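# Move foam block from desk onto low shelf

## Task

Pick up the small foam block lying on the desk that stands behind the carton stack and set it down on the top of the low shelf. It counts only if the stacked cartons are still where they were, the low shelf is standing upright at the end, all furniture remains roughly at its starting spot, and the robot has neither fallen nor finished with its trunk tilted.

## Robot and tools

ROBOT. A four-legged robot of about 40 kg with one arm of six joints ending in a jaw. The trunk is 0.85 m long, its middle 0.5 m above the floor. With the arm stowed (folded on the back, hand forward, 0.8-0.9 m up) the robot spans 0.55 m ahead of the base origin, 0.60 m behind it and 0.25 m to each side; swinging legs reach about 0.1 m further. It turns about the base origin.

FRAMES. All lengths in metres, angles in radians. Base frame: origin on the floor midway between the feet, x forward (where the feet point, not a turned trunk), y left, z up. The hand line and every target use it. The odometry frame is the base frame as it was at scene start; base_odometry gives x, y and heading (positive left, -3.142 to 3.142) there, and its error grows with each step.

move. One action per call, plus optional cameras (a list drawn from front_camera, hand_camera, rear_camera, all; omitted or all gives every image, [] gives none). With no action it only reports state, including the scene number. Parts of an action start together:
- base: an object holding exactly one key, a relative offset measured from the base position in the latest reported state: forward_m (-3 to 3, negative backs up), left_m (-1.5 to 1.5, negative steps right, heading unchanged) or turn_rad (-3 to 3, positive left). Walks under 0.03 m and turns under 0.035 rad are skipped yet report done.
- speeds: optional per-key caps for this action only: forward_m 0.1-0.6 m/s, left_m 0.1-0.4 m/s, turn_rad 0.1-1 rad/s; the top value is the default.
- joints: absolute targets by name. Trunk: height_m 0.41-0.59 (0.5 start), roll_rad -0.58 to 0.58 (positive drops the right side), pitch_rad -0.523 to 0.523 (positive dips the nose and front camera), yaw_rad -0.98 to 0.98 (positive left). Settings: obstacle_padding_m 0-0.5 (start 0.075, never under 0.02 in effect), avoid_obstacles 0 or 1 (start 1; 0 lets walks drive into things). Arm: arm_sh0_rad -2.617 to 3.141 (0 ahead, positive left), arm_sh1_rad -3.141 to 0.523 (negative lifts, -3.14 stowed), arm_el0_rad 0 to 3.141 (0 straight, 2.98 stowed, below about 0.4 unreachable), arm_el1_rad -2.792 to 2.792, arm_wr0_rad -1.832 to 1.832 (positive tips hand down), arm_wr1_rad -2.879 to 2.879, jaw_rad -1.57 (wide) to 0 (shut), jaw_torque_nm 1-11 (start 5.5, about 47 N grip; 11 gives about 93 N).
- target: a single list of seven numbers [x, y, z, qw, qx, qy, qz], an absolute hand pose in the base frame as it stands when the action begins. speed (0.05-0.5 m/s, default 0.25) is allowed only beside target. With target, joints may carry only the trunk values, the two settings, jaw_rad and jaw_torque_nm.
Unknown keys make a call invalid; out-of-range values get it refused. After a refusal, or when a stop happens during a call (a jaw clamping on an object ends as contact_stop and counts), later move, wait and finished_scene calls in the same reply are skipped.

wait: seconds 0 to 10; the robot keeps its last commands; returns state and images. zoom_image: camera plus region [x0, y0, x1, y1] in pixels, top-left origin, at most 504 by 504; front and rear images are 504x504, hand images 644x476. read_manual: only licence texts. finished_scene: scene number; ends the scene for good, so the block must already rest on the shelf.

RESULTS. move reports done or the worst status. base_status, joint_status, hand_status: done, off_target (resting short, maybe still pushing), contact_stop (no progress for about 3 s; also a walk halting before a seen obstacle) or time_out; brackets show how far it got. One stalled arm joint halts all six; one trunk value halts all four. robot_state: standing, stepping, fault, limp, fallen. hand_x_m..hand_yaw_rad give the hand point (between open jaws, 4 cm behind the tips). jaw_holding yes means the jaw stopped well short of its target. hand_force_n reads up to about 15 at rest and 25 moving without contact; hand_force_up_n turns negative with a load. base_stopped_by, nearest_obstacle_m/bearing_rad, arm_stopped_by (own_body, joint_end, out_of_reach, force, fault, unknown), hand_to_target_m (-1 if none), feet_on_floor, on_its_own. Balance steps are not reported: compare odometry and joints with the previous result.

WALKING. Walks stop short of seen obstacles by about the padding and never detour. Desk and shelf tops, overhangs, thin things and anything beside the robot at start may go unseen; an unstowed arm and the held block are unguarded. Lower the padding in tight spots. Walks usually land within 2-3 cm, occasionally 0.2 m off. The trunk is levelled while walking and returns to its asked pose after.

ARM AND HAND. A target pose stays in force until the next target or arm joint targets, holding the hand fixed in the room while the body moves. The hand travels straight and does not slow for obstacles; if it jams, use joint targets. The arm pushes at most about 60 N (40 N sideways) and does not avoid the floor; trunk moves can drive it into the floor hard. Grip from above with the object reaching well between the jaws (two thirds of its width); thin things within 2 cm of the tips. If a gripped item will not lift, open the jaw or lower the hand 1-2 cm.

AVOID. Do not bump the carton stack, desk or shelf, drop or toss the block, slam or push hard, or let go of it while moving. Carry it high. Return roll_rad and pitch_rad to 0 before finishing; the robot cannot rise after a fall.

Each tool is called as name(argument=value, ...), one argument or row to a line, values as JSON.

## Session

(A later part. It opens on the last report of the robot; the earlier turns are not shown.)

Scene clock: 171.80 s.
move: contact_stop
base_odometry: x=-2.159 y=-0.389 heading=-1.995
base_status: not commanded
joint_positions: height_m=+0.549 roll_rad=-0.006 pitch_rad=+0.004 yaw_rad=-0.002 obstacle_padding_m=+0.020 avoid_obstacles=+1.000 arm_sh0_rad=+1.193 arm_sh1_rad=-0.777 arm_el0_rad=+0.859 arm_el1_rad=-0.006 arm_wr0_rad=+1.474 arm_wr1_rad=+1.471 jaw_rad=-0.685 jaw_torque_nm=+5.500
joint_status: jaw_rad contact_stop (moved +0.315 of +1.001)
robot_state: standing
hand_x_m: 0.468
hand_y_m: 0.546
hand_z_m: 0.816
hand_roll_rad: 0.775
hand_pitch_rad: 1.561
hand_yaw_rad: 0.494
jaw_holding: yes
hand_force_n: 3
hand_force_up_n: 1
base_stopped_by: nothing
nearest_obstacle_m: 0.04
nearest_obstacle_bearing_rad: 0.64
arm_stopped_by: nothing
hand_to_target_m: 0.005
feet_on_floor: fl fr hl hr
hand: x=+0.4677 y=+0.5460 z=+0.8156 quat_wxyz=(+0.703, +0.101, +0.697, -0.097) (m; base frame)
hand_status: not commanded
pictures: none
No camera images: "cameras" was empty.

move(
  target=[0.44, 0.5, 0.94, 0.7004, 0.0969, 0.7004, -0.0969],
  speed=0.2,
  cameras=[],
)

move(
  joints={"arm_sh0_rad": 1.1, "arm_sh1_rad": -2.0, "arm_el0_rad": 1.7, "arm_wr0_rad": 1.3, "arm_wr1_rad":0, "height_m": 0.5},
  cameras=["hand_camera"],
)

move(
  joints={"arm_sh0_rad": 0.1, "arm_sh1_rad": -2.3, "arm_el0_rad": 2.0, "arm_wr0_rad": 1.3},
  cameras=["hand_camera"],
)

move(
  base={"left_m": -0.1},
  cameras=[],
)

move(
  base={"forward_m": -0.85},
)

Scene clock: 183.67 s.
move: done
base_odometry: x=-2.159 y=-0.389 heading=-1.995
base_status: not commanded
joint_positions: height_m=+0.549 roll_rad=-0.007 pitch_rad=+0.004 yaw_rad=+0.000 obstacle_padding_m=+0.020 avoid_obstacles=+1.000 arm_sh0_rad=+1.201 arm_sh1_rad=-0.929 arm_el0_rad=+0.792 arm_el1_rad=-0.001 arm_wr0_rad=+1.703 arm_wr1_rad=+1.471 jaw_rad=+0.000 jaw_torque_nm=+5.500
joint_status: not commanded
robot_state: standing
hand_x_m: 0.442
hand_y_m: 0.501
hand_z_m: 0.936
hand_roll_rad: -1.385
hand_pitch_rad: 1.566
hand_yaw_rad: -1.656
jaw_holding: no
hand_force_n: 3
hand_force_up_n: 0
base_stopped_by: nothing
nearest_obstacle_m: 0.04
nearest_obstacle_bearing_rad: 0.64
arm_stopped_by: nothing
hand_to_target_m: 0.005
feet_on_floor: fl fr hl hr
on_its_own: jaw_rad moved +0.685 to your old target +0.000
hand: x=+0.4423 y=+0.5005 z=+0.9361 quat_wxyz=(+0.701, +0.094, +0.701, -0.097) (m; base frame)
hand_status: done (0.005 m and 0.4 deg from the pose sent, 0.135 m and 0.6 deg at the start)
pictures: none
No camera images: "cameras" was empty.

Scene clock: 185.80 s.
move: done
base_odometry: x=-2.155 y=-0.387 heading=-1.995
base_status: not commanded
joint_positions: height_m=+0.499 roll_rad=-0.007 pitch_rad=+0.005 yaw_rad=+0.004 obstacle_padding_m=+0.020 avoid_obstacles=+1.000 arm_sh0_rad=+1.113 arm_sh1_rad=-1.990 arm_el0_rad=+1.686 arm_el1_rad=-0.001 arm_wr0_rad=+1.305 arm_wr1_rad=+0.008 jaw_rad=+0.000 jaw_torque_nm=+5.500
joint_status: all done
robot_state: standing
hand_x_m: 0.391
hand_y_m: 0.287
hand_z_m: 1.019
hand_roll_rad: 0.006
hand_pitch_rad: 1.010
hand_yaw_rad: 1.114
jaw_holding: no
hand_force_n: 3
hand_force_up_n: 1
base_stopped_by: nothing
nearest_obstacle_m: 0.04
nearest_obstacle_bearing_rad: 0.64
arm_stopped_by: nothing
hand_to_target_m: -1.000
feet_on_floor: fl fr hl hr
hand: x=+0.3906 y=+0.2869 z=+1.0194 quat_wxyz=(+0.744, -0.254, +0.412, +0.461) (m; base frame)
hand_status: not commanded
pictures: hand_camera

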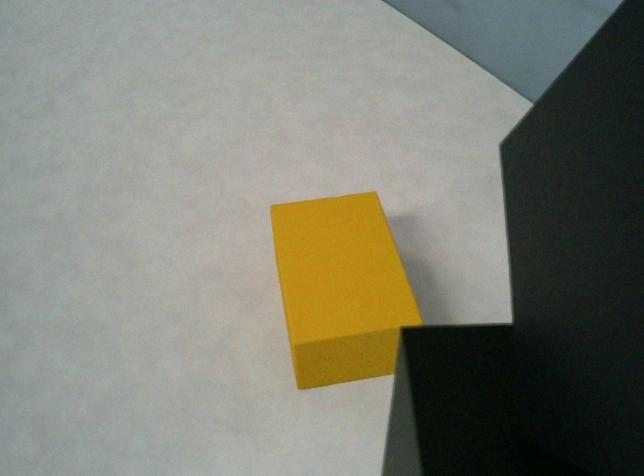

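Scene clock: 187.70 s.
move: done
base_odometry: x=-2.154 y=-0.387 heading=-1.995
base_status: not commanded
joint_positions: height_m=+0.499 roll_rad=-0.007 pitch_rad=+0.005 yaw_rad=+0.005 obstacle_padding_m=+0.020 avoid_obstacles=+1.000 arm_sh0_rad=+0.115 arm_sh1_rad=-2.291 arm_el0_rad=+1.989 arm_el1_rad=-0.001 arm_wr0_rad=+1.303 arm_wr1_rad=+0.007 jaw_rad=+0.000 jaw_torque_nm=+5.500
joint_status: all done
robot_state: standing
hand_x_m: 0.492
hand_y_m: 0.031
hand_z_m: 0.965
hand_roll_rad: -0.010
hand_pitch_rad: 1.007
hand_yaw_rad: 0.103
jaw_holding: no
hand_force_n: 3
hand_force_up_n: 2
base_stopped_by: nothing
nearest_obstacle_m: 0.04
nearest_obstacle_bearing_rad: 0.64
arm_stopped_by: nothing
hand_to_target_m: -1.000
feet_on_floor: fl fr hl hr
hand: x=+0.4923 y=+0.0310 z=+0.9651 quat_wxyz=(+0.875, -0.029, +0.482, +0.048) (m; base frame)
hand_status: not commanded
pictures: hand_camera

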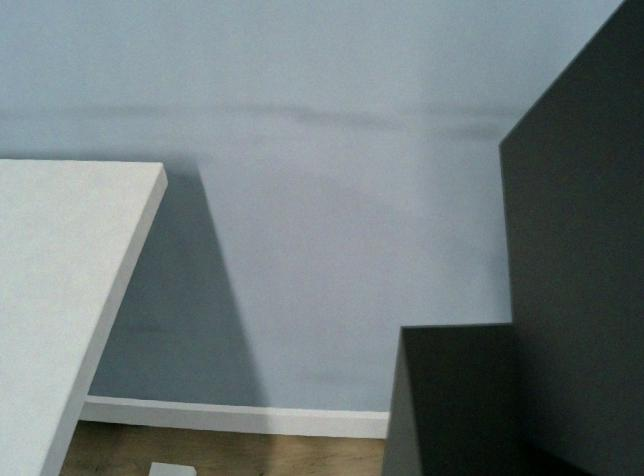

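Scene clock: 189.47 s.
move: done
base_odometry: x=-2.245 y=-0.348 heading=-1.999
base_status: done
joint_positions: height_m=+0.499 roll_rad=-0.005 pitch_rad=+0.001 yaw_rad=+0.007 obstacle_padding_m=+0.020 avoid_obstacles=+1.000 arm_sh0_rad=+0.109 arm_sh1_rad=-2.297 arm_el0_rad=+1.999 arm_el1_rad=-0.001 arm_wr0_rad=+1.302 arm_wr1_rad=+0.007 jaw_rad=+0.000 jaw_torque_nm=+5.500
joint_status: not commanded
robot_state: standing
hand_x_m: 0.490
hand_y_m: 0.030
hand_z_m: 0.965
hand_roll_rad: -0.005
hand_pitch_rad: 1.005
hand_yaw_rad: 0.104
jaw_holding: no
hand_force_n: 1
hand_force_up_n: 0
base_stopped_by: nothing
nearest_obstacle_m: 0.14
nearest_obstacle_bearing_rad: 0.77
arm_stopped_by: nothing
hand_to_target_m: -1.000
feet_on_floor: fl fr hl hr
hand: x=+0.4898 y=+0.0302 z=+0.9649 quat_wxyz=(+0.875, -0.027, +0.481, +0.047) (m; base frame)
hand_status: not commanded
pictures: none
No camera images: "cameras" was empty.

Scene clock: 192.97 s.
move: done
base_odometry: x=-1.893 y=+0.423 heading=-2.001
base_status: done
joint_positions: height_m=+0.498 roll_rad=-0.006 pitch_rad=+0.016 yaw_rad=+0.010 obstacle_padding_m=+0.020 avoid_obstacles=+1.000 arm_sh0_rad=+0.104 arm_sh1_rad=-2.303 arm_el0_rad=+2.000 arm_el1_rad=-0.002 arm_wr0_rad=+1.301 arm_wr1_rad=+0.007 jaw_rad=+0.000 jaw_torque_nm=+5.500
joint_status: not commanded
robot_state: standing
hand_x_m: 0.494
hand_y_m: 0.030
hand_z_m: 0.957
hand_roll_rad: -0.007
hand_pitch_rad: 1.016
hand_yaw_rad: 0.100
jaw_holding: no
hand_force_n: 1
hand_force_up_n: 1
base_stopped_by: nothing
nearest_obstacle_m: 0.19
nearest_obstacle_bearing_rad: 0.61
arm_stopped_by: nothing
hand_to_target_m: -1.000
feet_on_floor: fl fr hl hr
hand: x=+0.4935 y=+0.0301 z=+0.9570 quat_wxyz=(+0.873, -0.027, +0.486, +0.045) (m; base frame)
hand_status: not commanded
pictures: front_camera, hand_camera, rear_camera

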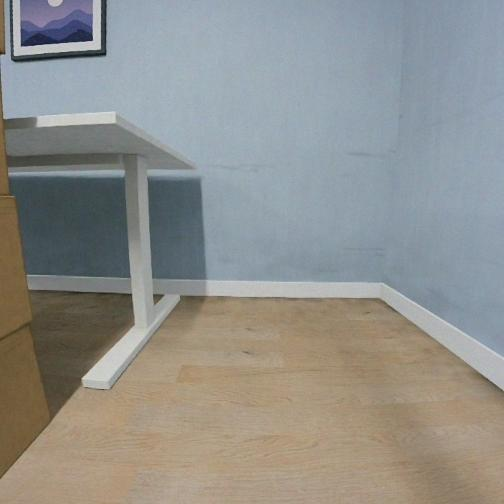

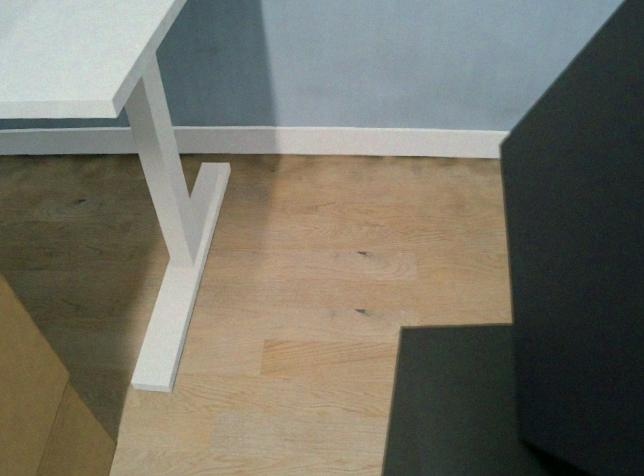

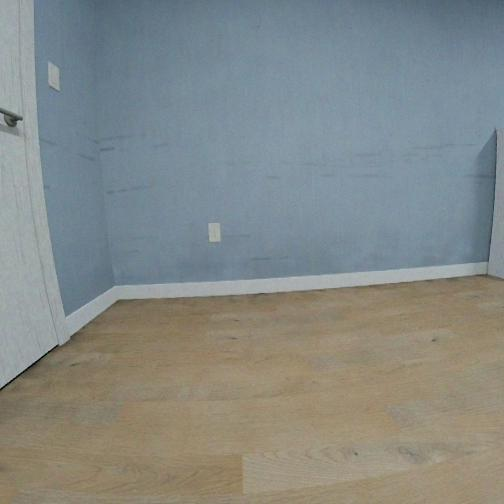

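move(
  base={"forward_m": 0.85},
  joints={"jaw_rad": -1.1},
  cameras=[],
)

move(
  base={"left_m": 0.1},
  speeds={"left_m": 0.2},
  cameras=[],
)

move(
  joints={"arm_sh0_rad": 1.2, "arm_sh1_rad": -1.2, "arm_el0_rad": 1.05, "arm_wr0_rad": 1.65, "arm_wr1_rad": 1.47, "height_m": 0.55},
  cameras=["hand_camera"],
)

Scene clock: 213.53 s.
move: done
base_odometry: x=-2.247 y=-0.350 heading=-2.000
base_status: done
joint_positions: height_m=+0.498 roll_rad=-0.001 pitch_rad=+0.002 yaw_rad=+0.001 obstacle_padding_m=+0.020 avoid_obstacles=+1.000 arm_sh0_rad=+0.102 arm_sh1_rad=-2.300 arm_el0_rad=+1.999 arm_el1_rad=-0.001 arm_wr0_rad=+1.300 arm_wr1_rad=+0.006 jaw_rad=-1.101 jaw_torque_nm=+5.500
joint_status: all done
robot_state: standing
hand_x_m: 0.485
hand_y_m: 0.023
hand_z_m: 0.964
hand_roll_rad: -0.001
hand_pitch_rad: 1.002
hand_yaw_rad: 0.096
jaw_holding: no
hand_force_n: 2
hand_force_up_n: 0
base_stopped_by: nothing
nearest_obstacle_m: 0.16
nearest_obstacle_bearing_rad: 0.75
arm_stopped_by: nothing
hand_to_target_m: -1.000
feet_on_floor: fl fr hl hr
hand: x=+0.4853 y=+0.0235 z=+0.9642 quat_wxyz=(+0.876, -0.023, +0.480, +0.042) (m; base frame)
hand_status: not commanded
pictures: none
No camera images: "cameras" was empty.

Scene clock: 215.33 s.
move: done
base_odometry: x=-2.160 y=-0.395 heading=-1.999
base_status: done
joint_positions: height_m=+0.499 roll_rad=-0.004 pitch_rad=+0.002 yaw_rad=+0.005 obstacle_padding_m=+0.020 avoid_obstacles=+1.000 arm_sh0_rad=+0.101 arm_sh1_rad=-2.300 arm_el0_rad=+2.000 arm_el1_rad=-0.002 arm_wr0_rad=+1.300 arm_wr1_rad=+0.006 jaw_rad=-1.101 jaw_torque_nm=+5.500
joint_status: not commanded
robot_state: standing
hand_x_m: 0.490
hand_y_m: 0.026
hand_z_m: 0.964
hand_roll_rad: -0.008
hand_pitch_rad: 1.003
hand_yaw_rad: 0.093
jaw_holding: no
hand_force_n: 1
hand_force_up_n: 0
base_stopped_by: nothing
nearest_obstacle_m: 0.06
nearest_obstacle_bearing_rad: 2.18
arm_stopped_by: nothing
hand_to_target_m: -1.000
feet_on_floor: fl fr hl hr
hand: x=+0.4899 y=+0.0259 z=+0.9640 quat_wxyz=(+0.876, -0.026, +0.480, +0.043) (m; base frame)
hand_status: not commanded
pictures: none
No camera images: "cameras" was empty.

Scene clock: 217.90 s.
move: done
base_odometry: x=-2.164 y=-0.397 heading=-1.999
base_status: not commanded
joint_positions: height_m=+0.548 roll_rad=-0.007 pitch_rad=+0.002 yaw_rad=+0.000 obstacle_padding_m=+0.020 avoid_obstacles=+1.000 arm_sh0_rad=+1.198 arm_sh1_rad=-1.208 arm_el0_rad=+1.066 arm_el1_rad=-0.002 arm_wr0_rad=+1.645 arm_wr1_rad=+1.463 jaw_rad=-1.101 jaw_torque_nm=+5.500
joint_status: all done
robot_state: standing
hand_x_m: 0.421
hand_y_m: 0.445
hand_z_m: 0.985
hand_roll_rad: 1.405
hand_pitch_rad: 1.512
hand_yaw_rad: 1.139
jaw_holding: no
hand_force_n: 1
hand_force_up_n: 0
base_stopped_by: nothing
nearest_obstacle_m: 0.06
nearest_obstacle_bearing_rad: 2.18
arm_stopped_by: nothing
hand_to_target_m: -1.000
feet_on_floor: fl fr hl hr
hand: x=+0.4207 y=+0.4453 z=+0.9854 quat_wxyz=(+0.707, +0.114, +0.694, -0.074) (m; base frame)
hand_status: not commanded
pictures: hand_camera

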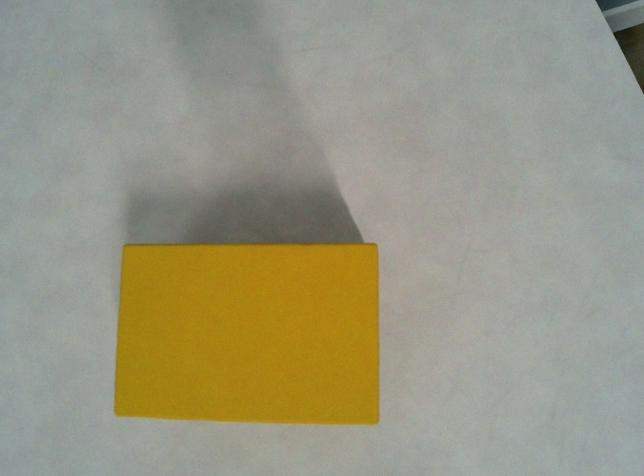

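move(
  target=[0.443, 0.542, 0.87, 0.7004, 0.0969, 0.7004, -0.0969],
  cameras=["hand_camera"],
)

Scene clock: 233.00 s.
move: done
base_odometry: x=-2.164 y=-0.397 heading=-1.999
base_status: not commanded
joint_positions: height_m=+0.548 roll_rad=-0.009 pitch_rad=+0.003 yaw_rad=-0.002 obstacle_padding_m=+0.020 avoid_obstacles=+1.000 arm_sh0_rad=+1.224 arm_sh1_rad=-0.835 arm_el0_rad=+0.817 arm_el1_rad=-0.001 arm_wr0_rad=+1.588 arm_wr1_rad=+1.490 jaw_rad=-1.101 jaw_torque_nm=+5.500
joint_status: not commanded
robot_state: standing
hand_x_m: 0.442
hand_y_m: 0.536
hand_z_m: 0.869
hand_roll_rad: -1.338
hand_pitch_rad: 1.561
hand_yaw_rad: -1.607
jaw_holding: no
hand_force_n: 3
hand_force_up_n: 0
base_stopped_by: nothing
nearest_obstacle_m: 0.06
nearest_obstacle_bearing_rad: 2.18
arm_stopped_by: nothing
hand_to_target_m: 0.007
feet_on_floor: fl fr hl hr
hand: x=+0.4419 y=+0.5355 z=+0.8686 quat_wxyz=(+0.701, +0.092, +0.700, -0.098) (m; base frame)
hand_status: done (0.007 m and 0.6 deg from the pose sent, 0.152 m and 3.4 deg at the start)
pictures: hand_camera

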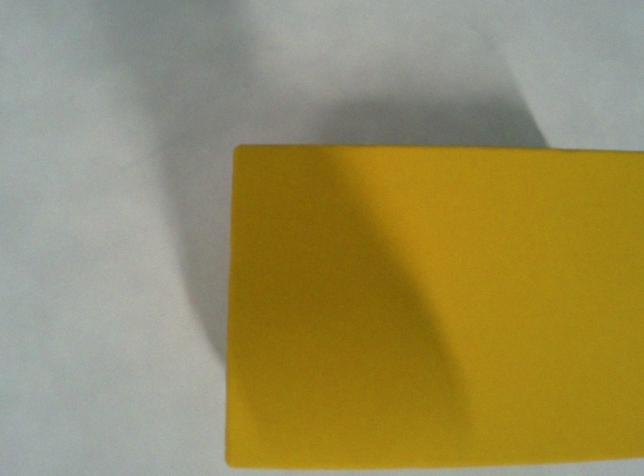

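move(
  target=[0.444, 0.546, 0.80, 0.7004, 0.0969, 0.7004, -0.0969],
  speed=0.08,
  cameras=["hand_camera"],
)

move(
  target=[0.444, 0.546, 0.787, 0.7004, 0.0969, 0.7004, -0.0969],
  speed=0.05,
  cameras=["hand_camera"],
)

Scene clock: 240.70 s.
move: done
base_odometry: x=-2.164 y=-0.397 heading=-1.999
base_status: not commanded
joint_positions: height_m=+0.548 roll_rad=-0.008 pitch_rad=+0.002 yaw_rad=-0.002 obstacle_padding_m=+0.020 avoid_obstacles=+1.000 arm_sh0_rad=+1.227 arm_sh1_rad=-0.791 arm_el0_rad=+0.915 arm_el1_rad=-0.001 arm_wr0_rad=+1.433 arm_wr1_rad=+1.492 jaw_rad=-1.101 jaw_torque_nm=+5.500
joint_status: not commanded
robot_state: standing
hand_x_m: 0.447
hand_y_m: 0.552
hand_z_m: 0.800
hand_roll_rad: 0.850
hand_pitch_rad: 1.566
hand_yaw_rad: 0.583
jaw_holding: no
hand_force_n: 3
hand_force_up_n: -1
base_stopped_by: nothing
nearest_obstacle_m: 0.06
nearest_obstacle_bearing_rad: 2.18
arm_stopped_by: nothing
hand_to_target_m: 0.007
feet_on_floor: fl fr hl hr
hand: x=+0.4466 y=+0.5523 z=+0.8005 quat_wxyz=(+0.702, +0.095, +0.699, -0.093) (m; base frame)
hand_status: done (0.007 m and 0.5 deg from the pose sent, 0.069 m and 0.6 deg at the start)
pictures: hand_camera

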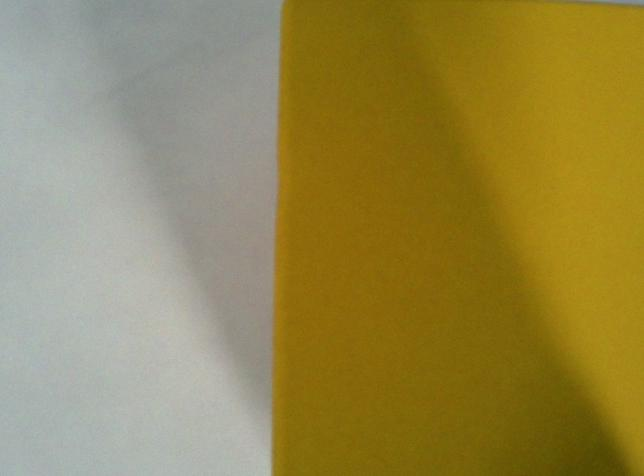

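Scene clock: 241.23 s.
move: done
base_odometry: x=-2.164 y=-0.397 heading=-1.999
base_status: not commanded
joint_positions: height_m=+0.548 roll_rad=-0.008 pitch_rad=+0.002 yaw_rad=-0.002 obstacle_padding_m=+0.020 avoid_obstacles=+1.000 arm_sh0_rad=+1.227 arm_sh1_rad=-0.792 arm_el0_rad=+0.948 arm_el1_rad=-0.001 arm_wr0_rad=+1.402 arm_wr1_rad=+1.492 jaw_rad=-1.101 jaw_torque_nm=+5.500
joint_status: not commanded
robot_state: standing
hand_x_m: 0.446
hand_y_m: 0.552
hand_z_m: 0.788
hand_roll_rad: 0.835
hand_pitch_rad: 1.566
hand_yaw_rad: 0.568
jaw_holding: no
hand_force_n: 3
hand_force_up_n: -2
base_stopped_by: nothing
nearest_obstacle_m: 0.06
nearest_obstacle_bearing_rad: 2.18
arm_stopped_by: nothing
hand_to_target_m: 0.007
feet_on_floor: fl fr hl hr
hand: x=+0.4465 y=+0.5522 z=+0.7881 quat_wxyz=(+0.702, +0.095, +0.700, -0.093) (m; base frame)
hand_status: done (0.007 m and 0.5 deg from the pose sent, 0.015 m and 0.5 deg at the start)
pictures: hand_camera

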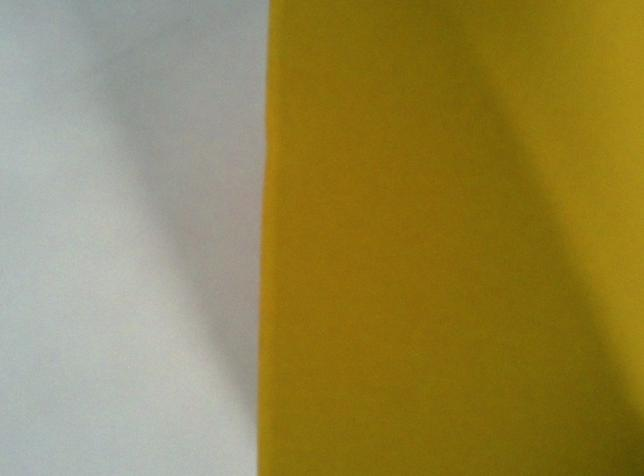

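move(
  target=[0.444, 0.546, 0.777, 0.7004, 0.0969, 0.7004, -0.0969],
  speed=0.05,
  cameras=[],
)

move(
  target=[0.444, 0.546, 0.765, 0.7004, 0.0969, 0.7004, -0.0969],
  speed=0.05,
  cameras=["hand_camera","front_camera"],
)

Scene clock: 245.10 s.
move: done
base_odometry: x=-2.164 y=-0.396 heading=-1.999
base_status: not commanded
joint_positions: height_m=+0.549 roll_rad=-0.008 pitch_rad=+0.002 yaw_rad=-0.002 obstacle_padding_m=+0.020 avoid_obstacles=+1.000 arm_sh0_rad=+1.227 arm_sh1_rad=-0.803 arm_el0_rad=+0.989 arm_el1_rad=-0.001 arm_wr0_rad=+1.375 arm_wr1_rad=+1.492 jaw_rad=-1.101 jaw_torque_nm=+5.500
joint_status: not commanded
robot_state: standing
hand_x_m: 0.445
hand_y_m: 0.550
hand_z_m: 0.779
hand_roll_rad: 0.134
hand_pitch_rad: 1.568
hand_yaw_rad: -0.134
jaw_holding: no
hand_force_n: 1
hand_force_up_n: 0
base_stopped_by: nothing
nearest_obstacle_m: 0.06
nearest_obstacle_bearing_rad: 2.18
arm_stopped_by: nothing
hand_to_target_m: 0.004
feet_on_floor: fl fr hl hr
hand: x=+0.4454 y=+0.5496 z=+0.7787 quat_wxyz=(+0.702, +0.094, +0.700, -0.094) (m; base frame)
hand_status: done (0.004 m and 0.5 deg from the pose sent, 0.013 m and 0.5 deg at the start)
pictures: none
No camera images: "cameras" was empty.

Scene clock: 245.60 s.
move: done
base_odometry: x=-2.164 y=-0.396 heading=-1.999
base_status: not commanded
joint_positions: height_m=+0.549 roll_rad=-0.007 pitch_rad=+0.002 yaw_rad=-0.003 obstacle_padding_m=+0.020 avoid_obstacles=+1.000 arm_sh0_rad=+1.227 arm_sh1_rad=-0.801 arm_el0_rad=+1.013 arm_el1_rad=-0.001 arm_wr0_rad=+1.348 arm_wr1_rad=+1.492 jaw_rad=-1.106 jaw_torque_nm=+5.500
joint_status: not commanded
robot_state: standing
hand_x_m: 0.446
hand_y_m: 0.549
hand_z_m: 0.768
hand_roll_rad: 0.597
hand_pitch_rad: 1.567
hand_yaw_rad: 0.329
jaw_holding: no
hand_force_n: 2
hand_force_up_n: 1
base_stopped_by: nothing
nearest_obstacle_m: 0.06
nearest_obstacle_bearing_rad: 2.18
arm_stopped_by: nothing
hand_to_target_m: 0.005
feet_on_floor: fl fr hl hr
hand: x=+0.4464 y=+0.5493 z=+0.7676 quat_wxyz=(+0.702, +0.095, +0.700, -0.094) (m; base frame)
hand_status: done (0.005 m and 0.4 deg from the pose sent, 0.014 m and 0.5 deg at the start)
pictures: front_camera, hand_camera

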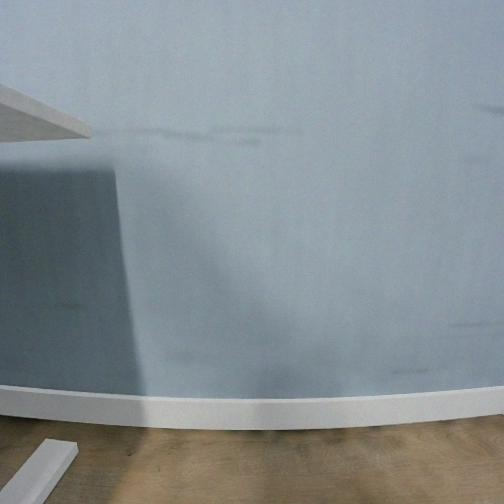

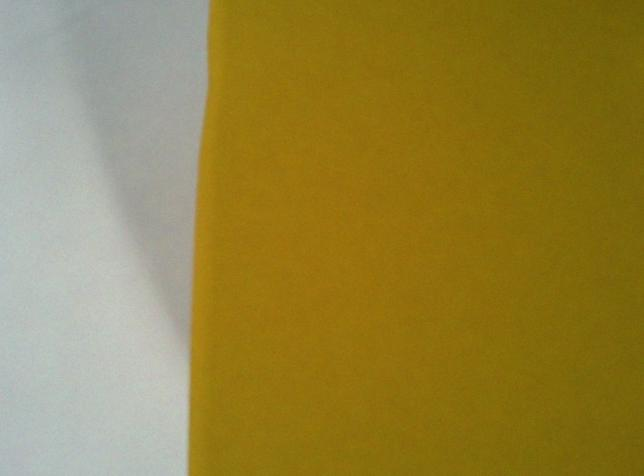

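move(
  joints={"jaw_rad": 0, "jaw_torque_nm": 7},
  cameras=["hand_camera"],
)

move(
  target=[0.444, 0.54, 0.81, 0.7004, 0.0969, 0.7004, -0.0969],
  speed=0.07,
  cameras=["hand_camera"],
)

Scene clock: 252.27 s.
move: contact_stop
base_odometry: x=-2.164 y=-0.396 heading=-1.999
base_status: not commanded
joint_positions: height_m=+0.548 roll_rad=-0.008 pitch_rad=+0.002 yaw_rad=-0.003 obstacle_padding_m=+0.020 avoid_obstacles=+1.000 arm_sh0_rad=+1.225 arm_sh1_rad=-0.816 arm_el0_rad=+1.024 arm_el1_rad=-0.012 arm_wr0_rad=+1.340 arm_wr1_rad=+1.493 jaw_rad=-0.947 jaw_torque_nm=+7.000
joint_status: jaw_rad contact_stop (moved +0.158 of +1.106); the others done
robot_state: standing
hand_x_m: 0.448
hand_y_m: 0.548
hand_z_m: 0.772
hand_roll_rad: 0.711
hand_pitch_rad: 1.552
hand_yaw_rad: 0.443
jaw_holding: yes
hand_force_n: 5
hand_force_up_n: 3
base_stopped_by: nothing
nearest_obstacle_m: 0.06
nearest_obstacle_bearing_rad: 2.18
arm_stopped_by: nothing
hand_to_target_m: 0.009
feet_on_floor: fl fr hl hr
hand: x=+0.4485 y=+0.5477 z=+0.7724 quat_wxyz=(+0.706, +0.098, +0.695, -0.091) (m; base frame)
hand_status: not commanded
pictures: hand_camera

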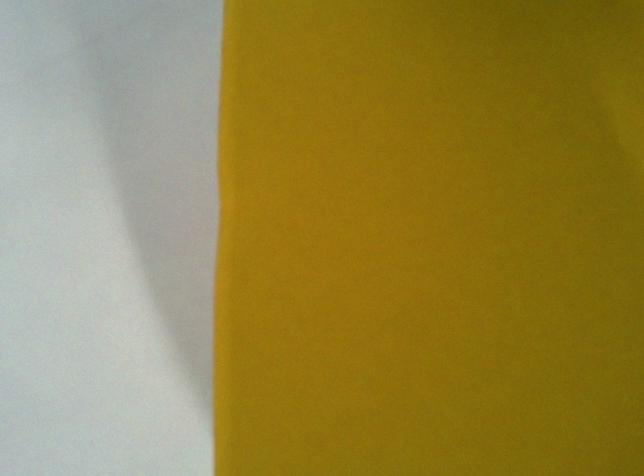

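not run: a stop came earlier in this reply.

move(
  target=[0.444, 0.54, 0.82, 0.7004, 0.0969, 0.7004, -0.0969],
  speed=0.07,
  cameras=["hand_camera"],
)

Scene clock: 260.50 s.
move: done
base_odometry: x=-2.164 y=-0.397 heading=-1.999
base_status: not commanded
joint_positions: height_m=+0.549 roll_rad=-0.008 pitch_rad=+0.003 yaw_rad=-0.002 obstacle_padding_m=+0.020 avoid_obstacles=+1.000 arm_sh0_rad=+1.225 arm_sh1_rad=-0.860 arm_el0_rad=+0.981 arm_el1_rad=-0.001 arm_wr0_rad=+1.446 arm_wr1_rad=+1.493 jaw_rad=-0.947 jaw_torque_nm=+7.000
joint_status: not commanded
robot_state: standing
hand_x_m: 0.442
hand_y_m: 0.536
hand_z_m: 0.818
hand_roll_rad: -1.262
hand_pitch_rad: 1.565
hand_yaw_rad: -1.533
jaw_holding: yes
hand_force_n: 2
hand_force_up_n: -1
base_stopped_by: nothing
nearest_obstacle_m: 0.06
nearest_obstacle_bearing_rad: 2.18
arm_stopped_by: nothing
hand_to_target_m: 0.005
feet_on_floor: fl fr hl hr
hand: x=+0.4419 y=+0.5358 z=+0.8178 quat_wxyz=(+0.701, +0.093, +0.700, -0.097) (m; base frame)
hand_status: done (0.005 m and 0.4 deg from the pose sent, 0.048 m and 1.2 deg at the start)
pictures: hand_camera

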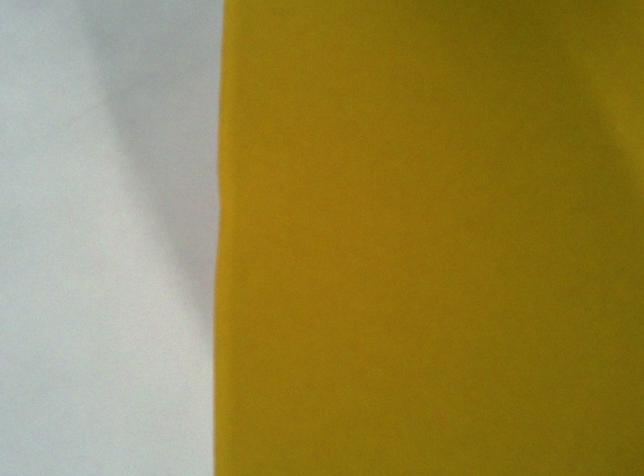

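move(
  target=[0.42, 0.48, 0.94, 0.7004, 0.0969, 0.7004, -0.0969],
  speed=0.15,
  cameras=[],
)

move(
  joints={"arm_sh0_rad": 1.1, "arm_sh1_rad": -1.9, "arm_el0_rad": 1.7, "arm_wr0_rad": 1.3, "arm_wr1_rad":1.0, "height_m": 0.5},
  cameras=["hand_camera"],
)

move(
  joints={"arm_sh0_rad": 0.1, "arm_sh1_rad": -2.3, "arm_el0_rad": 2.0, "arm_wr0_rad": 1.3, "arm_wr1_rad":0},
  cameras=["hand_camera"],
)

Scene clock: 265.30 s.
move: done
base_odometry: x=-2.164 y=-0.397 heading=-1.999
base_status: not commanded
joint_positions: height_m=+0.548 roll_rad=-0.007 pitch_rad=+0.003 yaw_rad=-0.002 obstacle_padding_m=+0.020 avoid_obstacles=+1.000 arm_sh0_rad=+1.224 arm_sh1_rad=-1.051 arm_el0_rad=+0.963 arm_el1_rad=-0.001 arm_wr0_rad=+1.644 arm_wr1_rad=+1.493 jaw_rad=-0.947 jaw_torque_nm=+7.000
joint_status: not commanded
robot_state: standing
hand_x_m: 0.422
hand_y_m: 0.482
hand_z_m: 0.940
hand_roll_rad: 1.166
hand_pitch_rad: 1.564
hand_yaw_rad: 0.895
jaw_holding: yes
hand_force_n: 2
hand_force_up_n: -1
base_stopped_by: nothing
nearest_obstacle_m: 0.06
nearest_obstacle_bearing_rad: 2.18
arm_stopped_by: nothing
hand_to_target_m: 0.004
feet_on_floor: fl fr hl hr
hand: x=+0.4221 y=+0.4821 z=+0.9403 quat_wxyz=(+0.702, +0.097, +0.699, -0.094) (m; base frame)
hand_status: done (0.004 m and 0.4 deg from the pose sent, 0.136 m and 0.4 deg at the start)
pictures: none
No camera images: "cameras" was empty.

Scene clock: 266.90 s.
move: done
base_odometry: x=-2.160 y=-0.395 heading=-1.999
base_status: not commanded
joint_positions: height_m=+0.498 roll_rad=-0.007 pitch_rad=+0.003 yaw_rad=+0.004 obstacle_padding_m=+0.020 avoid_obstacles=+1.000 arm_sh0_rad=+1.111 arm_sh1_rad=-1.892 arm_el0_rad=+1.691 arm_el1_rad=-0.001 arm_wr0_rad=+1.306 arm_wr1_rad=+1.008 jaw_rad=-0.947 jaw_torque_nm=+7.000
joint_status: all done
robot_state: standing
hand_x_m: 0.401
hand_y_m: 0.310
hand_z_m: 0.983
hand_roll_rad: 1.003
hand_pitch_rad: 1.114
hand_yaw_rad: 1.109
jaw_holding: yes
hand_force_n: 3
hand_force_up_n: 0
base_stopped_by: nothing
nearest_obstacle_m: 0.06
nearest_obstacle_bearing_rad: 2.18
arm_stopped_by: nothing
hand_to_target_m: -1.000
feet_on_floor: fl fr hl hr
hand: x=+0.4006 y=+0.3100 z=+0.9827 quat_wxyz=(+0.767, +0.103, +0.609, +0.176) (m; base frame)
hand_status: not commanded
pictures: hand_camera

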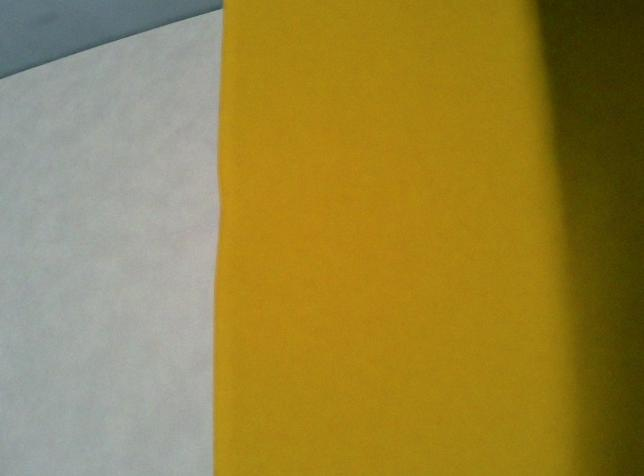

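Scene clock: 268.77 s.
move: done
base_odometry: x=-2.159 y=-0.395 heading=-1.999
base_status: not commanded
joint_positions: height_m=+0.498 roll_rad=-0.008 pitch_rad=+0.004 yaw_rad=+0.006 obstacle_padding_m=+0.020 avoid_obstacles=+1.000 arm_sh0_rad=+0.115 arm_sh1_rad=-2.292 arm_el0_rad=+1.992 arm_el1_rad=-0.001 arm_wr0_rad=+1.304 arm_wr1_rad=+0.008 jaw_rad=-0.947 jaw_torque_nm=+7.000
joint_status: all done
robot_state: standing
hand_x_m: 0.491
hand_y_m: 0.032
hand_z_m: 0.964
hand_roll_rad: -0.010
hand_pitch_rad: 1.009
hand_yaw_rad: 0.104
jaw_holding: yes
hand_force_n: 3
hand_force_up_n: 1
base_stopped_by: nothing
nearest_obstacle_m: 0.06
nearest_obstacle_bearing_rad: 2.18
arm_stopped_by: nothing
hand_to_target_m: -1.000
feet_on_floor: fl fr hl hr
hand: x=+0.4906 y=+0.0318 z=+0.9643 quat_wxyz=(+0.874, -0.029, +0.482, +0.048) (m; base frame)
hand_status: not commanded
pictures: hand_camera

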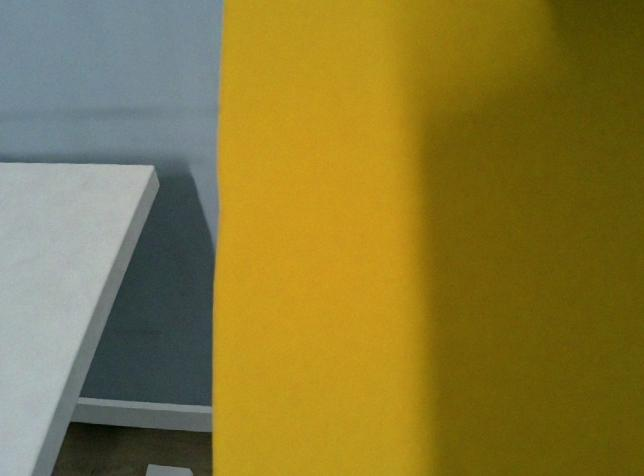

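move(
  base={"left_m": -0.1},
  cameras=[],
)

move(
  base={"forward_m": -0.87},
  cameras=[],
)

move(
  base={"turn_rad": 1.564},
)

Scene clock: 274.00 s.
move: done
base_odometry: x=-2.249 y=-0.357 heading=-2.003
base_status: done
joint_positions: height_m=+0.498 roll_rad=-0.008 pitch_rad=+0.006 yaw_rad=+0.007 obstacle_padding_m=+0.020 avoid_obstacles=+1.000 arm_sh0_rad=+0.109 arm_sh1_rad=-2.300 arm_el0_rad=+2.000 arm_el1_rad=+0.000 arm_wr0_rad=+1.302 arm_wr1_rad=+0.006 jaw_rad=-0.947 jaw_torque_nm=+7.000
joint_status: not commanded
robot_state: standing
hand_x_m: 0.489
hand_y_m: 0.030
hand_z_m: 0.961
hand_roll_rad: -0.012
hand_pitch_rad: 1.010
hand_yaw_rad: 0.099
jaw_holding: yes
hand_force_n: 1
hand_force_up_n: 0
base_stopped_by: nothing
nearest_obstacle_m: 0.17
nearest_obstacle_bearing_rad: 0.75
arm_stopped_by: nothing
hand_to_target_m: -1.000
feet_on_floor: fl fr hl hr
hand: x=+0.4887 y=+0.0302 z=+0.9612 quat_wxyz=(+0.874, -0.029, +0.483, +0.046) (m; base frame)
hand_status: not commanded
pictures: none
No camera images: "cameras" was empty.

Scene clock: 277.40 s.
move: done
base_odometry: x=-1.881 y=+0.433 heading=-2.005
base_status: done
joint_positions: height_m=+0.499 roll_rad=-0.012 pitch_rad=+0.011 yaw_rad=+0.007 obstacle_padding_m=+0.020 avoid_obstacles=+1.000 arm_sh0_rad=+0.103 arm_sh1_rad=-2.301 arm_el0_rad=+2.001 arm_el1_rad=-0.001 arm_wr0_rad=+1.302 arm_wr1_rad=+0.006 jaw_rad=-0.947 jaw_torque_nm=+7.000
joint_status: not commanded
robot_state: standing
hand_x_m: 0.494
hand_y_m: 0.029
hand_z_m: 0.959
hand_roll_rad: -0.019
hand_pitch_rad: 1.015
hand_yaw_rad: 0.087
jaw_holding: yes
hand_force_n: 1
hand_force_up_n: 0
base_stopped_by: nothing
nearest_obstacle_m: 0.20
nearest_obstacle_bearing_rad: 0.61
arm_stopped_by: nothing
hand_to_target_m: -1.000
feet_on_floor: fl fr hl hr
hand: x=+0.4942 y=+0.0292 z=+0.9586 quat_wxyz=(+0.873, -0.030, +0.485, +0.043) (m; base frame)
hand_status: not commanded
pictures: none
No camera images: "cameras" was empty.

Scene clock: 281.23 s.
move: done
base_odometry: x=-1.882 y=+0.432 heading=-0.440
base_status: done
joint_positions: height_m=+0.498 roll_rad=+0.009 pitch_rad=+0.001 yaw_rad=-0.002 obstacle_padding_m=+0.020 avoid_obstacles=+1.000 arm_sh0_rad=+0.105 arm_sh1_rad=-2.300 arm_el0_rad=+1.999 arm_el1_rad=+0.000 arm_wr0_rad=+1.300 arm_wr1_rad=+0.006 jaw_rad=-0.947 jaw_torque_nm=+7.000
joint_status: not commanded
robot_state: standing
hand_x_m: 0.490
hand_y_m: 0.024
hand_z_m: 0.965
hand_roll_rad: 0.020
hand_pitch_rad: 1.000
hand_yaw_rad: 0.114
jaw_holding: yes
hand_force_n: 1
hand_force_up_n: -1
base_stopped_by: nothing
nearest_obstacle_m: 0.13
nearest_obstacle_bearing_rad: -2.85
arm_stopped_by: nothing
hand_to_target_m: -1.000
feet_on_floor: fl fr hl hr
hand: x=+0.4905 y=+0.0244 z=+0.9650 quat_wxyz=(+0.876, -0.019, +0.479, +0.045) (m; base frame)
hand_status: not commanded
pictures: front_camera, hand_camera, rear_camera

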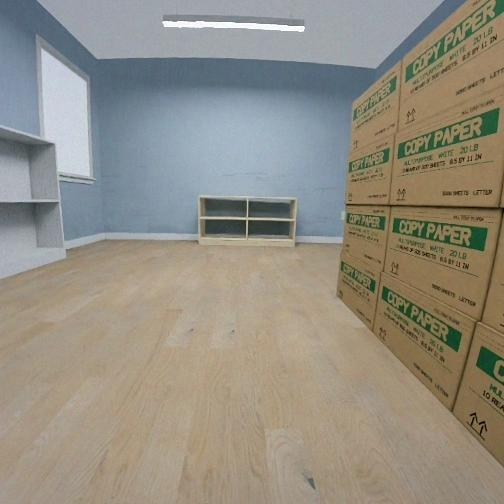

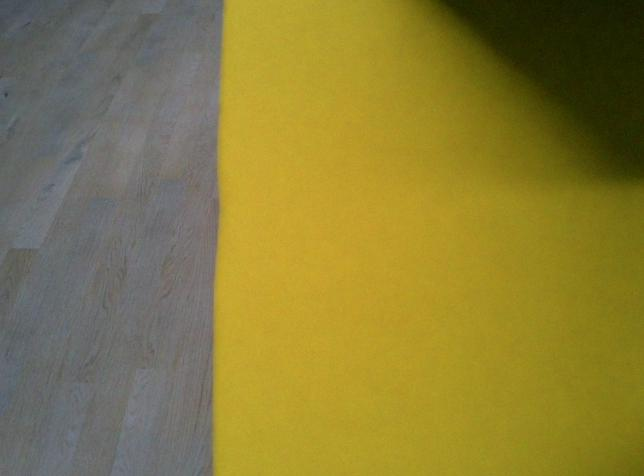

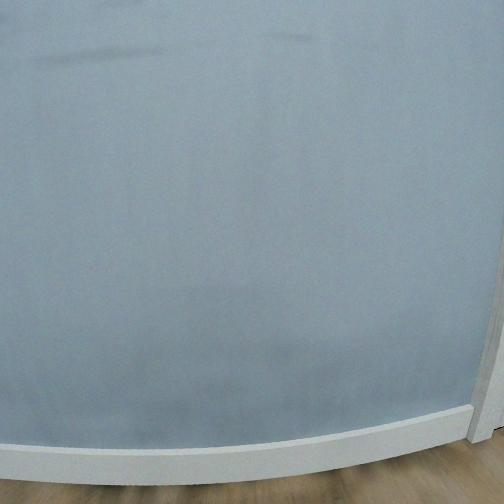

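move(
  base={"forward_m": 2.75},
  joints={"obstacle_padding_m": 0.03},
  cameras=["front_camera","rear_camera"],
)

Scene clock: 291.70 s.
move: done
base_odometry: x=+0.607 y=-0.740 heading=-0.442
base_status: done
joint_positions: height_m=+0.498 roll_rad=+0.000 pitch_rad=+0.014 yaw_rad=+0.002 obstacle_padding_m=+0.030 avoid_obstacles=+1.000 arm_sh0_rad=+0.103 arm_sh1_rad=-2.300 arm_el0_rad=+1.996 arm_el1_rad=+0.000 arm_wr0_rad=+1.299 arm_wr1_rad=+0.005 jaw_rad=-0.947 jaw_torque_nm=+7.000
joint_status: all done
robot_state: standing
hand_x_m: 0.490
hand_y_m: 0.026
hand_z_m: 0.959
hand_roll_rad: 0.006
hand_pitch_rad: 1.010
hand_yaw_rad: 0.104
jaw_holding: yes
hand_force_n: 2
hand_force_up_n: 1
base_stopped_by: nothing
nearest_obstacle_m: 0.22
nearest_obstacle_bearing_rad: 0.12
arm_stopped_by: nothing
hand_to_target_m: -1.000
feet_on_floor: fl fr hl hr
hand: x=+0.4900 y=+0.0261 z=+0.9587 quat_wxyz=(+0.874, -0.023, +0.483, +0.044) (m; base frame)
hand_status: not commanded
pictures: front_camera, rear_camera

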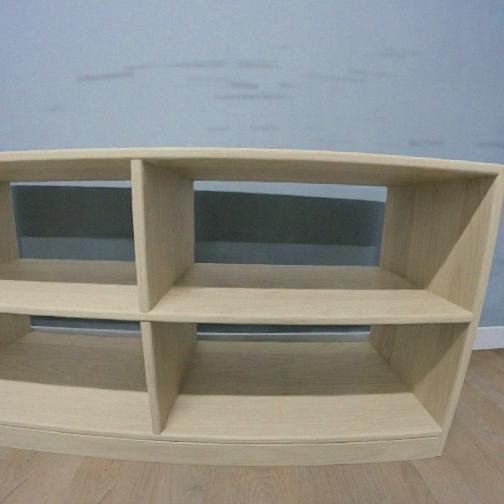

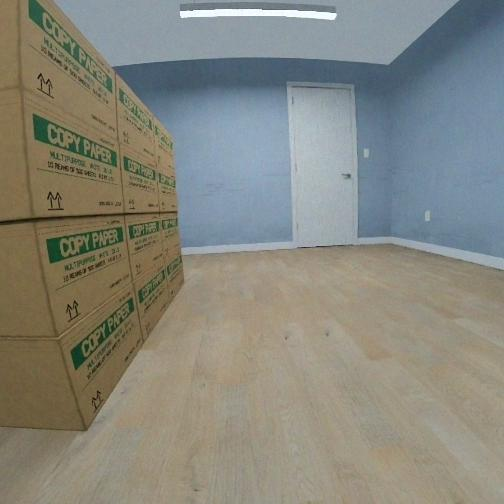

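move(
  base={"forward_m": 0.2},
  joints={"obstacle_padding_m": 0.02},
  speeds={"forward_m": 0.3},
  cameras=["front_camera"],
)

move(
  target=[0.72, 0.1, 0.78, 0.7071, 0, 0.7071, 0],
  speed=0.2,
  cameras=["hand_camera","front_camera"],
)

Scene clock: 297.87 s.
move: done
base_odometry: x=+0.787 y=-0.826 heading=-0.444
base_status: done
joint_positions: height_m=+0.498 roll_rad=+0.008 pitch_rad=+0.008 yaw_rad=+0.006 obstacle_padding_m=+0.020 avoid_obstacles=+1.000 arm_sh0_rad=+0.102 arm_sh1_rad=-2.297 arm_el0_rad=+1.997 arm_el1_rad=+0.000 arm_wr0_rad=+1.300 arm_wr1_rad=+0.005 jaw_rad=-0.947 jaw_torque_nm=+7.000
joint_status: all done
robot_state: standing
hand_x_m: 0.489
hand_y_m: 0.024
hand_z_m: 0.962
hand_roll_rad: 0.019
hand_pitch_rad: 1.007
hand_yaw_rad: 0.118
jaw_holding: yes
hand_force_n: 2
hand_force_up_n: 0
base_stopped_by: nothing
nearest_obstacle_m: 0.01
nearest_obstacle_bearing_rad: 0.15
arm_stopped_by: nothing
hand_to_target_m: -1.000
feet_on_floor: fl fr hl hr
hand: x=+0.4892 y=+0.0244 z=+0.9615 quat_wxyz=(+0.875, -0.020, +0.482, +0.047) (m; base frame)
hand_status: not commanded
pictures: front_camera

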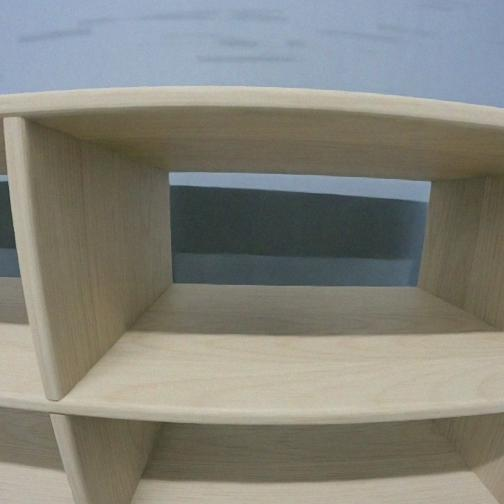

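Scene clock: 300.47 s.
move: done
base_odometry: x=+0.784 y=-0.826 heading=-0.444
base_status: not commanded
joint_positions: height_m=+0.498 roll_rad=+0.003 pitch_rad=+0.006 yaw_rad=+0.001 obstacle_padding_m=+0.020 avoid_obstacles=+1.000 arm_sh0_rad=+0.209 arm_sh1_rad=-1.232 arm_el0_rad=+1.479 arm_el1_rad=-0.007 arm_wr0_rad=+1.319 arm_wr1_rad=+0.204 jaw_rad=-0.947 jaw_torque_nm=+7.000
joint_status: not commanded
robot_state: standing
hand_x_m: 0.716
hand_y_m: 0.098
hand_z_m: 0.780
hand_roll_rad: -1.757
hand_pitch_rad: 1.567
hand_yaw_rad: -1.750
jaw_holding: yes
hand_force_n: 2
hand_force_up_n: -2
base_stopped_by: nothing
nearest_obstacle_m: 0.01
nearest_obstacle_bearing_rad: 0.15
arm_stopped_by: nothing
hand_to_target_m: 0.007
feet_on_floor: fl fr hl hr
hand: x=+0.7161 y=+0.0984 z=+0.7801 quat_wxyz=(+0.707, -0.004, +0.707, +0.001) (m; base frame)
hand_status: done (0.007 m and 0.5 deg from the pose sent, 0.303 m and 32.8 deg at the start)
pictures: front_camera, hand_camera

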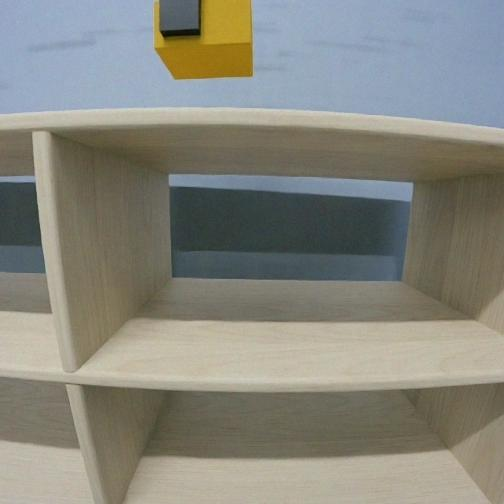

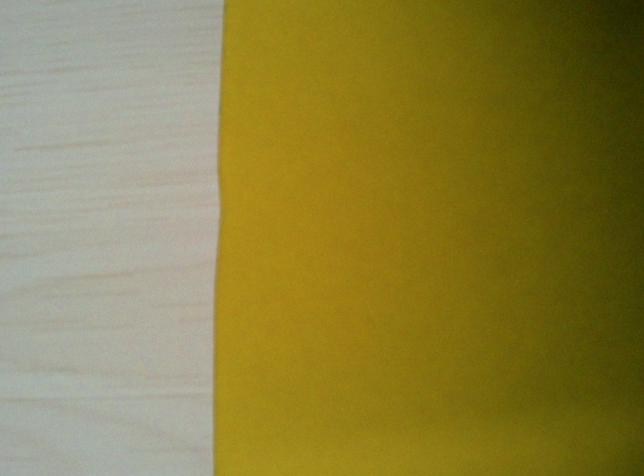

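move(
  target=[0.72, 0.1, 0.74, 0.7071, 0, 0.7071, 0],
  speed=0.1,
  cameras=["front_camera"],
)

move(
  target=[0.72, 0.1, 0.725, 0.7071, 0, 0.7071, 0],
  speed=0.05,
  cameras=["front_camera"],
)

move(
  target=[0.72, 0.1, 0.71, 0.7071, 0, 0.7071, 0],
  speed=0.05,
  cameras=["front_camera"],
)

Scene clock: 307.47 s.
move: done
base_odometry: x=+0.783 y=-0.826 heading=-0.444
base_status: not commanded
joint_positions: height_m=+0.498 roll_rad=+0.000 pitch_rad=+0.005 yaw_rad=+0.001 obstacle_padding_m=+0.020 avoid_obstacles=+1.000 arm_sh0_rad=+0.211 arm_sh1_rad=-1.171 arm_el0_rad=+1.504 arm_el1_rad=-0.004 arm_wr0_rad=+1.238 arm_wr1_rad=+0.204 jaw_rad=-0.947 jaw_torque_nm=+7.000
joint_status: not commanded
robot_state: standing
hand_x_m: 0.727
hand_y_m: 0.102
hand_z_m: 0.739
hand_roll_rad: -2.341
hand_pitch_rad: 1.564
hand_yaw_rad: -2.332
jaw_holding: yes
hand_force_n: 3
hand_force_up_n: -2
base_stopped_by: nothing
nearest_obstacle_m: 0.01
nearest_obstacle_bearing_rad: 0.15
arm_stopped_by: nothing
hand_to_target_m: 0.007
feet_on_floor: fl fr hl hr
hand: x=+0.7268 y=+0.1022 z=+0.7386 quat_wxyz=(+0.705, -0.005, +0.709, +0.001) (m; base frame)
hand_status: done (0.007 m and 0.6 deg from the pose sent, 0.040 m and 0.5 deg at the start)
pictures: front_camera

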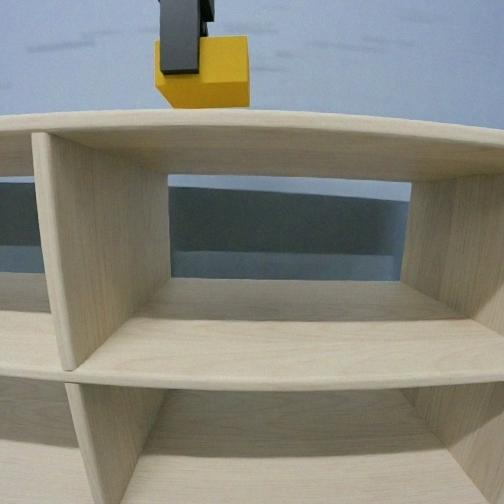

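Scene clock: 308.00 s.
move: done
base_odometry: x=+0.783 y=-0.826 heading=-0.444
base_status: not commanded
joint_positions: height_m=+0.498 roll_rad=+0.000 pitch_rad=+0.005 yaw_rad=+0.001 obstacle_padding_m=+0.020 avoid_obstacles=+1.000 arm_sh0_rad=+0.211 arm_sh1_rad=-1.169 arm_el0_rad=+1.537 arm_el1_rad=-0.004 arm_wr0_rad=+1.205 arm_wr1_rad=+0.204 jaw_rad=-0.947 jaw_torque_nm=+7.000
joint_status: not commanded
robot_state: standing
hand_x_m: 0.724
hand_y_m: 0.102
hand_z_m: 0.725
hand_roll_rad: -2.473
hand_pitch_rad: 1.563
hand_yaw_rad: -2.464
jaw_holding: yes
hand_force_n: 2
hand_force_up_n: -1
base_stopped_by: nothing
nearest_obstacle_m: 0.01
nearest_obstacle_bearing_rad: 0.15
arm_stopped_by: nothing
hand_to_target_m: 0.005
feet_on_floor: fl fr hl hr
hand: x=+0.7244 y=+0.1016 z=+0.7247 quat_wxyz=(+0.705, -0.005, +0.709, +0.001) (m; base frame)
hand_status: done (0.005 m and 0.7 deg from the pose sent, 0.015 m and 0.6 deg at the start)
pictures: front_camera

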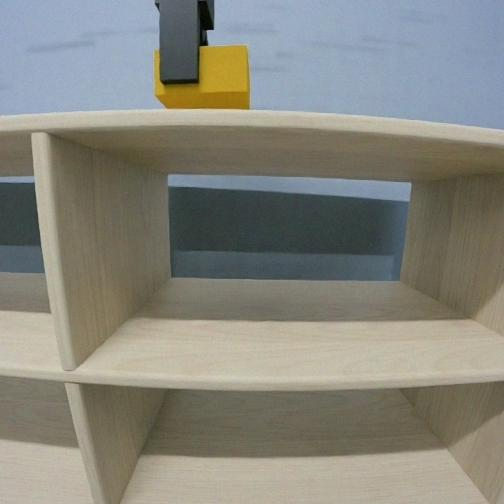

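Scene clock: 308.47 s.
move: done
base_odometry: x=+0.783 y=-0.826 heading=-0.444
base_status: not commanded
joint_positions: height_m=+0.498 roll_rad=+0.000 pitch_rad=+0.005 yaw_rad=+0.001 obstacle_padding_m=+0.020 avoid_obstacles=+1.000 arm_sh0_rad=+0.211 arm_sh1_rad=-1.162 arm_el0_rad=+1.562 arm_el1_rad=-0.004 arm_wr0_rad=+1.174 arm_wr1_rad=+0.204 jaw_rad=-0.947 jaw_torque_nm=+7.000
joint_status: not commanded
robot_state: standing
hand_x_m: 0.724
hand_y_m: 0.101
hand_z_m: 0.711
hand_roll_rad: -2.535
hand_pitch_rad: 1.562
hand_yaw_rad: -2.526
jaw_holding: yes
hand_force_n: 3
hand_force_up_n: -2
base_stopped_by: nothing
nearest_obstacle_m: 0.01
nearest_obstacle_bearing_rad: 0.15
arm_stopped_by: nothing
hand_to_target_m: 0.004
feet_on_floor: fl fr hl hr
hand: x=+0.7238 y=+0.1014 z=+0.7107 quat_wxyz=(+0.705, -0.005, +0.710, +0.001) (m; base frame)
hand_status: done (0.004 m and 0.7 deg from the pose sent, 0.015 m and 0.7 deg at the start)
pictures: front_camera

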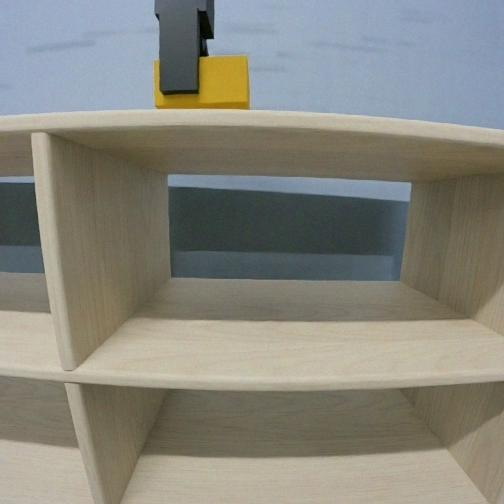

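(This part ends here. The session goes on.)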